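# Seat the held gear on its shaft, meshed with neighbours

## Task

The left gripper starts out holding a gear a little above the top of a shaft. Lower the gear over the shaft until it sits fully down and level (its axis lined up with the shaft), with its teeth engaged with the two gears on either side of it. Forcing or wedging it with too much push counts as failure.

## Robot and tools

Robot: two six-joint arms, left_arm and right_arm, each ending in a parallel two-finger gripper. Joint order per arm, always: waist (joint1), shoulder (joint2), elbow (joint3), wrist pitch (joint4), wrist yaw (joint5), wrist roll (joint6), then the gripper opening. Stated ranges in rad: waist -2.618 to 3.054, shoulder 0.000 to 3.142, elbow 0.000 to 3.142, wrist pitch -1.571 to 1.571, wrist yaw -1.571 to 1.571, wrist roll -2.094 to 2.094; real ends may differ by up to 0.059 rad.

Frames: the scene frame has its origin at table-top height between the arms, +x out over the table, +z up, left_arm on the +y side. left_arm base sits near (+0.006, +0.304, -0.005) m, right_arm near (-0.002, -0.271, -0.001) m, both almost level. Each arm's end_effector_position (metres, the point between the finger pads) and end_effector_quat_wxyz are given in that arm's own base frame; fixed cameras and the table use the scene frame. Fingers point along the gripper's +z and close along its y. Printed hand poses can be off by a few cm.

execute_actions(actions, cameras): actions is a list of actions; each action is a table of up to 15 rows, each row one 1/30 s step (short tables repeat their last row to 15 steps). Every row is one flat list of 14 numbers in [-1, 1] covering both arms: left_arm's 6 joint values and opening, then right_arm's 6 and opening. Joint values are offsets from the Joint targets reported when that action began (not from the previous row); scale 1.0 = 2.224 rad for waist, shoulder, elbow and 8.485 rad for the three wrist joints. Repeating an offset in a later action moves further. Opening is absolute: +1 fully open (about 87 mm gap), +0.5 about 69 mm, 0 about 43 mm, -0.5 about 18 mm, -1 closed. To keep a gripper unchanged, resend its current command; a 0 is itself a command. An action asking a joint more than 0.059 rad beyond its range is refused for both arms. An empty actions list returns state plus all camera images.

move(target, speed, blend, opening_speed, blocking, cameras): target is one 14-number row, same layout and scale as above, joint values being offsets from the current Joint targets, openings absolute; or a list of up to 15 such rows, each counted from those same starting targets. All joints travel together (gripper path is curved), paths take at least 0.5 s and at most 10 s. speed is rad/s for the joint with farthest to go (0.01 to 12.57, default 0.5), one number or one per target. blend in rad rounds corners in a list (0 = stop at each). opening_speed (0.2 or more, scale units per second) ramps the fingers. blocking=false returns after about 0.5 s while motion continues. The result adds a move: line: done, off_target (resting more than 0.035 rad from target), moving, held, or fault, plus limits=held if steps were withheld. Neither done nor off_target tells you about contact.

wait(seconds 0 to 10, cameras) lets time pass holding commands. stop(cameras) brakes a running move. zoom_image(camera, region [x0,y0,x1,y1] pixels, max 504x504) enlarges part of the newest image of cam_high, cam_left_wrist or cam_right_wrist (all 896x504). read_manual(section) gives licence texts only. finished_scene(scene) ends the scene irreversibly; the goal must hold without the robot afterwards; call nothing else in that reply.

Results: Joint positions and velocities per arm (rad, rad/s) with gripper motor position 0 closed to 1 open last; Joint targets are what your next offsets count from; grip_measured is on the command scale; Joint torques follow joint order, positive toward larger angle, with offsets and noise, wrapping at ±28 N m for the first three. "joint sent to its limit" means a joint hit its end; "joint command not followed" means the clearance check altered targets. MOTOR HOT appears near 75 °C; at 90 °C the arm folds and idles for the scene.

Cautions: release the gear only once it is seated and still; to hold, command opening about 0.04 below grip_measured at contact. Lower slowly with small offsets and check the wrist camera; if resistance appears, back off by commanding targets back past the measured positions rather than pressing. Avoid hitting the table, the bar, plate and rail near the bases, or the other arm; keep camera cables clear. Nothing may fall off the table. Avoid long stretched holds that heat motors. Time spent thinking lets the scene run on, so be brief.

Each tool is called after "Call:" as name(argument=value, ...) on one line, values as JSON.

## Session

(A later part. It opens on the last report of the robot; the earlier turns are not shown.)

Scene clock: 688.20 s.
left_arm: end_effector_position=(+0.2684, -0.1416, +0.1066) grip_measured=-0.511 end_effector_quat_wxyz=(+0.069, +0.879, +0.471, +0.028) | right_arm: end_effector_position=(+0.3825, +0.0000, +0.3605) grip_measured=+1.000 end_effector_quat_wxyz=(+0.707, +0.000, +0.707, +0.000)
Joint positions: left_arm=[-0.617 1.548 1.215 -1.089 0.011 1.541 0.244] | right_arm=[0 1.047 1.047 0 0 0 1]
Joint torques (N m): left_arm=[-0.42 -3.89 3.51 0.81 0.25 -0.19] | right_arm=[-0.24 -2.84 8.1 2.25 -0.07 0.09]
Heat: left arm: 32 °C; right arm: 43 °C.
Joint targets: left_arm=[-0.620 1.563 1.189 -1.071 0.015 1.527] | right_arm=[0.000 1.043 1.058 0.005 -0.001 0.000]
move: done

Call:
wait(seconds=0, cameras=["cam_left_wrist"])

Call:
zoom_image(camera="cam_left_wrist", region=[490, 120, 590, 220])

Call:
zoom_image(camera="cam_left_wrist", region=[530, 170, 670, 300])

Scene clock: 693.07 s.
left_arm: end_effector_position=(+0.2684, -0.1416, +0.1066) grip_measured=-0.511 end_effector_quat_wxyz=(+0.069, +0.879, +0.471, +0.028) | right_arm: end_effector_position=(+0.3825, +0.0000, +0.3605) grip_measured=+1.000 end_effector_quat_wxyz=(+0.707, +0.000, +0.707, +0.000)
Joint positions: left_arm=[-0.617 1.548 1.215 -1.089 0.011 1.541 0.244] | right_arm=[0 1.047 1.047 0 0 0 1]
Joint torques (N m): left_arm=[-0.46 -3.86 3.44 0.82 0.23 -0.19] | right_arm=[-0.24 -2.84 8.1 2.25 -0.07 0.1]
Heat: left arm: 32 °C; right arm: 43 °C.
Joint targets: left_arm=[-0.620 1.563 1.189 -1.071 0.015 1.527] | right_arm=[0.000 1.043 1.058 0.005 -0.001 0.000]
Tool commands: left_gripper/opening=-1.0 right_gripper/opening=+1.0
camera_calibration:
cam_left_wrist: T_world_to_cam=[[-0.821231, 0.549901, -0.152277, 0.313021], [0.256886, 0.594613, 0.761869, -0.0467785], [0.509498, 0.586553, -0.629577, 0.154901], [0, 0, 0, 1]] pos_world=[0.190158, -0.235173, 0.180827]
Images, in order (width x height): cam_left_wrist 896x504.

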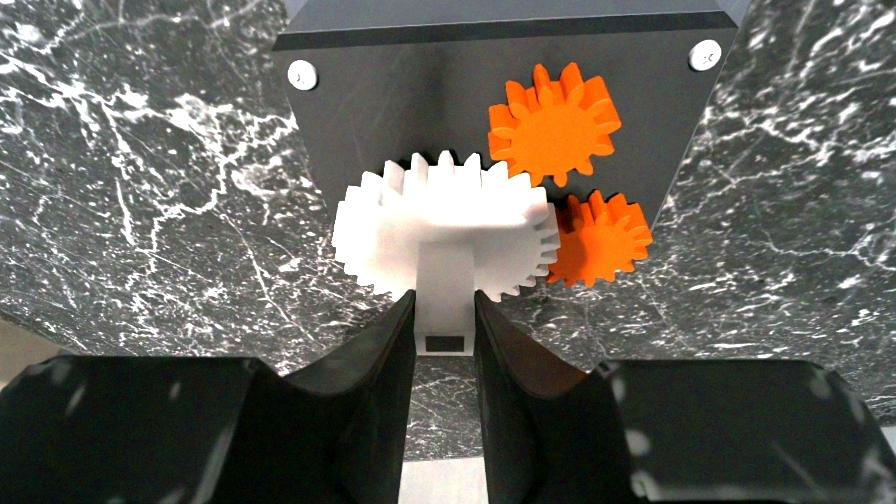

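Scaled by 5.040 from the camera's 896x504 image, which has a finer 1280x720 frame.

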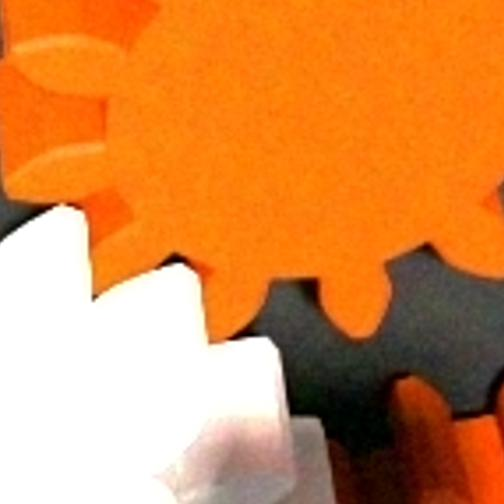

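Scaled by 3.600 from the camera's 896x504 image, which has a finer 1280x720 frame.

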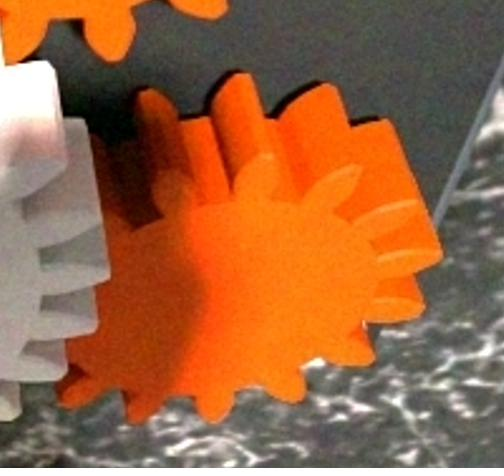

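Call:
move(target=[[0,-0.0016,-0.0022,0,0,0.0055,-1,0,0,0,0,0,0,1],[0,-0.0030,-0.0045,0,0,0.0087,-1,0,0,0,0,0,0,1]], speed=0.05)

Scene clock: 709.93 s.
left_arm: end_effector_position=(+0.2701, -0.1422, +0.1013) grip_measured=-0.511 end_effector_quat_wxyz=(+0.068, +0.889, +0.451, +0.031) | right_arm: end_effector_position=(+0.3825, +0.0000, +0.3605) grip_measured=+1.000 end_effector_quat_wxyz=(+0.707, +0.000, +0.707, +0.000)
Joint positions: left_arm=[-0.617 1.548 1.191 -1.064 0.008 1.585 0.244] | right_arm=[0 1.047 1.047 0 0 0 1]
Joint torques (N m): left_arm=[-0.35 -4.44 4.56 0.56 0.28 0.13] | right_arm=[-0.24 -2.84 8.1 2.25 -0.07 0.09]
Heat: left arm: 32 °C; right arm: 43 °C.
Joint targets: left_arm=[-0.620 1.557 1.179 -1.071 0.015 1.601] | right_arm=[0.000 1.043 1.058 0.005 -0.001 0.000]
move: done

Call:
move(target=[[0,-0.0008,-0.0054,0.0025,0,0,-1,0,0,0,0,0,0,1],[0,-0.0016,-0.0105,0.0038,0,0,-1,0,0,0,0,0,0,1]], speed=0.06)

Scene clock: 715.47 s.
left_arm: end_effector_position=(+0.2703, -0.1425, +0.0987) grip_measured=-0.511 end_effector_quat_wxyz=(+0.070, +0.889, +0.451, +0.032) | right_arm: end_effector_position=(+0.3825, +0.0000, +0.3605) grip_measured=+1.000 end_effector_quat_wxyz=(+0.707, +0.000, +0.707, +0.000)
Joint positions: left_arm=[-0.617 1.548 1.181 -1.05 0.009 1.586 0.244] | right_arm=[0 1.047 1.047 0 0 0 1]
Joint torques (N m): left_arm=[-0.38 -4.67 3.6 0.75 0.26 0.11] | right_arm=[-0.24 -2.84 8.09 2.25 -0.07 0.09]
Heat: left arm: 32 °C; right arm: 44 °C.
Joint targets: left_arm=[-0.620 1.553 1.155 -1.039 0.015 1.601] | right_arm=[0.000 1.043 1.058 0.005 -0.001 0.000]
move: done

Call:
move(target=[0,0,-0.0036,0.0008,0,0,-1,0,0,0,0,0,0,1], speed=0.06, cameras=["cam_left_wrist"])

Call:
zoom_image(camera="cam_left_wrist", region=[300, 80, 680, 360])

Scene clock: 722.37 s.
left_arm: end_effector_position=(+0.2704, -0.1425, +0.0984) grip_measured=-0.511 end_effector_quat_wxyz=(+0.070, +0.889, +0.451, +0.032) | right_arm: end_effector_position=(+0.3825, +0.0000, +0.3605) grip_measured=+1.000 end_effector_quat_wxyz=(+0.707, +0.000, +0.707, +0.000)
Joint positions: left_arm=[-0.617 1.548 1.18 -1.049 0.009 1.586 0.244] | right_arm=[0 1.047 1.047 0 0 0 1]
Joint torques (N m): left_arm=[-0.47 -4.74 3.02 0.8 0.29 0.11] | right_arm=[-0.24 -2.84 8.1 2.25 -0.07 0.09]
Heat: left arm: 32 °C; right arm: 44 °C.
Joint targets: left_arm=[-0.620 1.553 1.147 -1.032 0.015 1.601] | right_arm=[0.000 1.043 1.058 0.005 -0.001 0.000]
move: done
camera_calibration:
cam_left_wrist: T_world_to_cam=[[-0.794392, 0.586499, -0.15799, 0.312439], [0.275407, 0.579625, 0.766933, -0.0481475], [0.54138, 0.565733, -0.621975, 0.136903], [0, 0, 0, 1]] pos_world=[0.187343, -0.232788, 0.171438]
Images, in order (width x height): cam_left_wrist 896x504.

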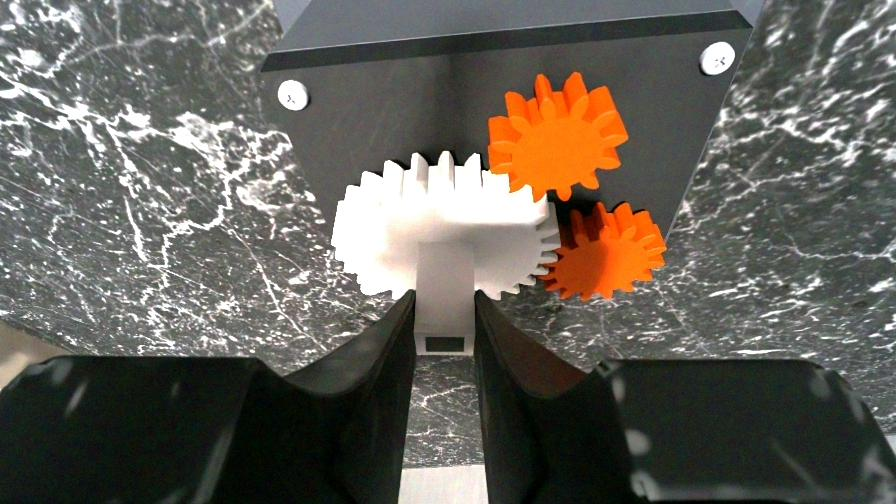

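Scaled by 1.326 from the camera's 896x504 image, which has a finer 1280x720 frame.

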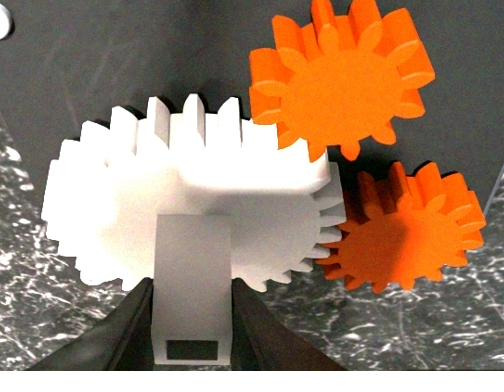

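Call:
move(target=[[0,0,0.0067,-0.0012,0,0,-1,0,0,0,0,0,0,1],[0,0,0.0067,-0.0012,0,0,-0.2,0,0,0,0,0,0,1],[0,-0.0072,0.0742,-0.0194,0,0,-0.2,0,0,0,0,0,0,1]], speed=0.15, opening_speed=0.6, cameras=["cam_left_wrist"])

Call:
zoom_image(camera="cam_left_wrist", region=[300, 0, 700, 300])

Scene clock: 737.07 s.
left_arm: end_effector_position=(+0.2689, -0.1414, +0.1258) grip_measured=-0.200 end_effector_quat_wxyz=(+0.063, +0.890, +0.451, +0.028) | right_arm: end_effector_position=(+0.3825, +0.0000, +0.3605) grip_measured=+1.000 end_effector_quat_wxyz=(+0.707, +0.000, +0.707, +0.000)
Joint positions: left_arm=[-0.617 1.548 1.291 -1.176 0.009 1.586 0.4] | right_arm=[0 1.047 1.047 0 0 0 1]
Joint torques (N m): left_arm=[-0.31 -5.9 7.25 0.41 0.27 0.11] | right_arm=[-0.24 -2.84 8.1 2.25 -0.07 0.09]
Heat: left arm: 32 °C; right arm: 44 °C.
Joint targets: left_arm=[-0.620 1.537 1.312 -1.197 0.015 1.601] | right_arm=[0.000 1.043 1.058 0.005 -0.001 0.000]
move: done
camera_calibration:
cam_left_wrist: T_world_to_cam=[[-0.796311, 0.587863, -0.142502, 0.313758], [0.285221, 0.572664, 0.768573, -0.0731359], [0.533421, 0.571379, -0.623689, 0.157317], [0, 0, 0, 1]] pos_world=[0.186792, -0.232452, 0.199038]
Images, in order (width x height): cam_left_wrist 896x504.

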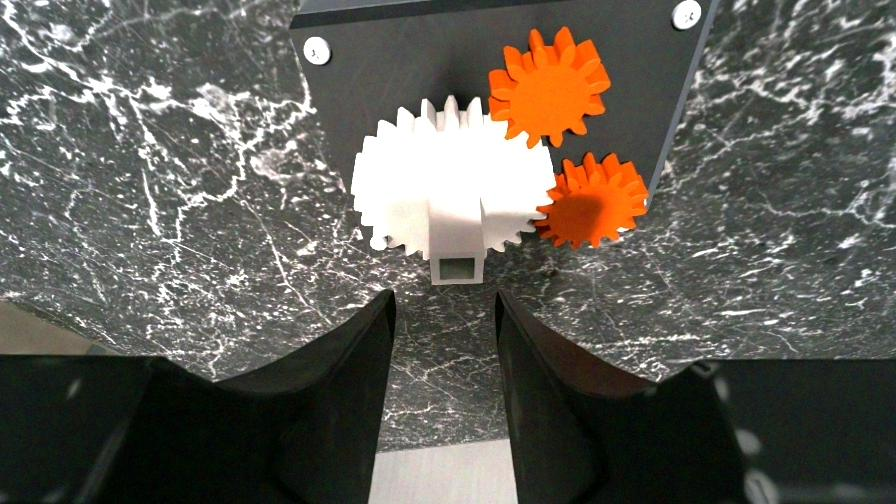

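Scaled by 1.260 from the camera's 896x504 image, which has a finer 1280x720 frame.

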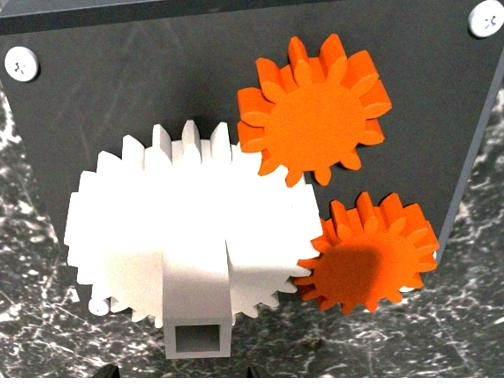

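Call:
finished_scene(scene=2)

The scene is finished: the task was done.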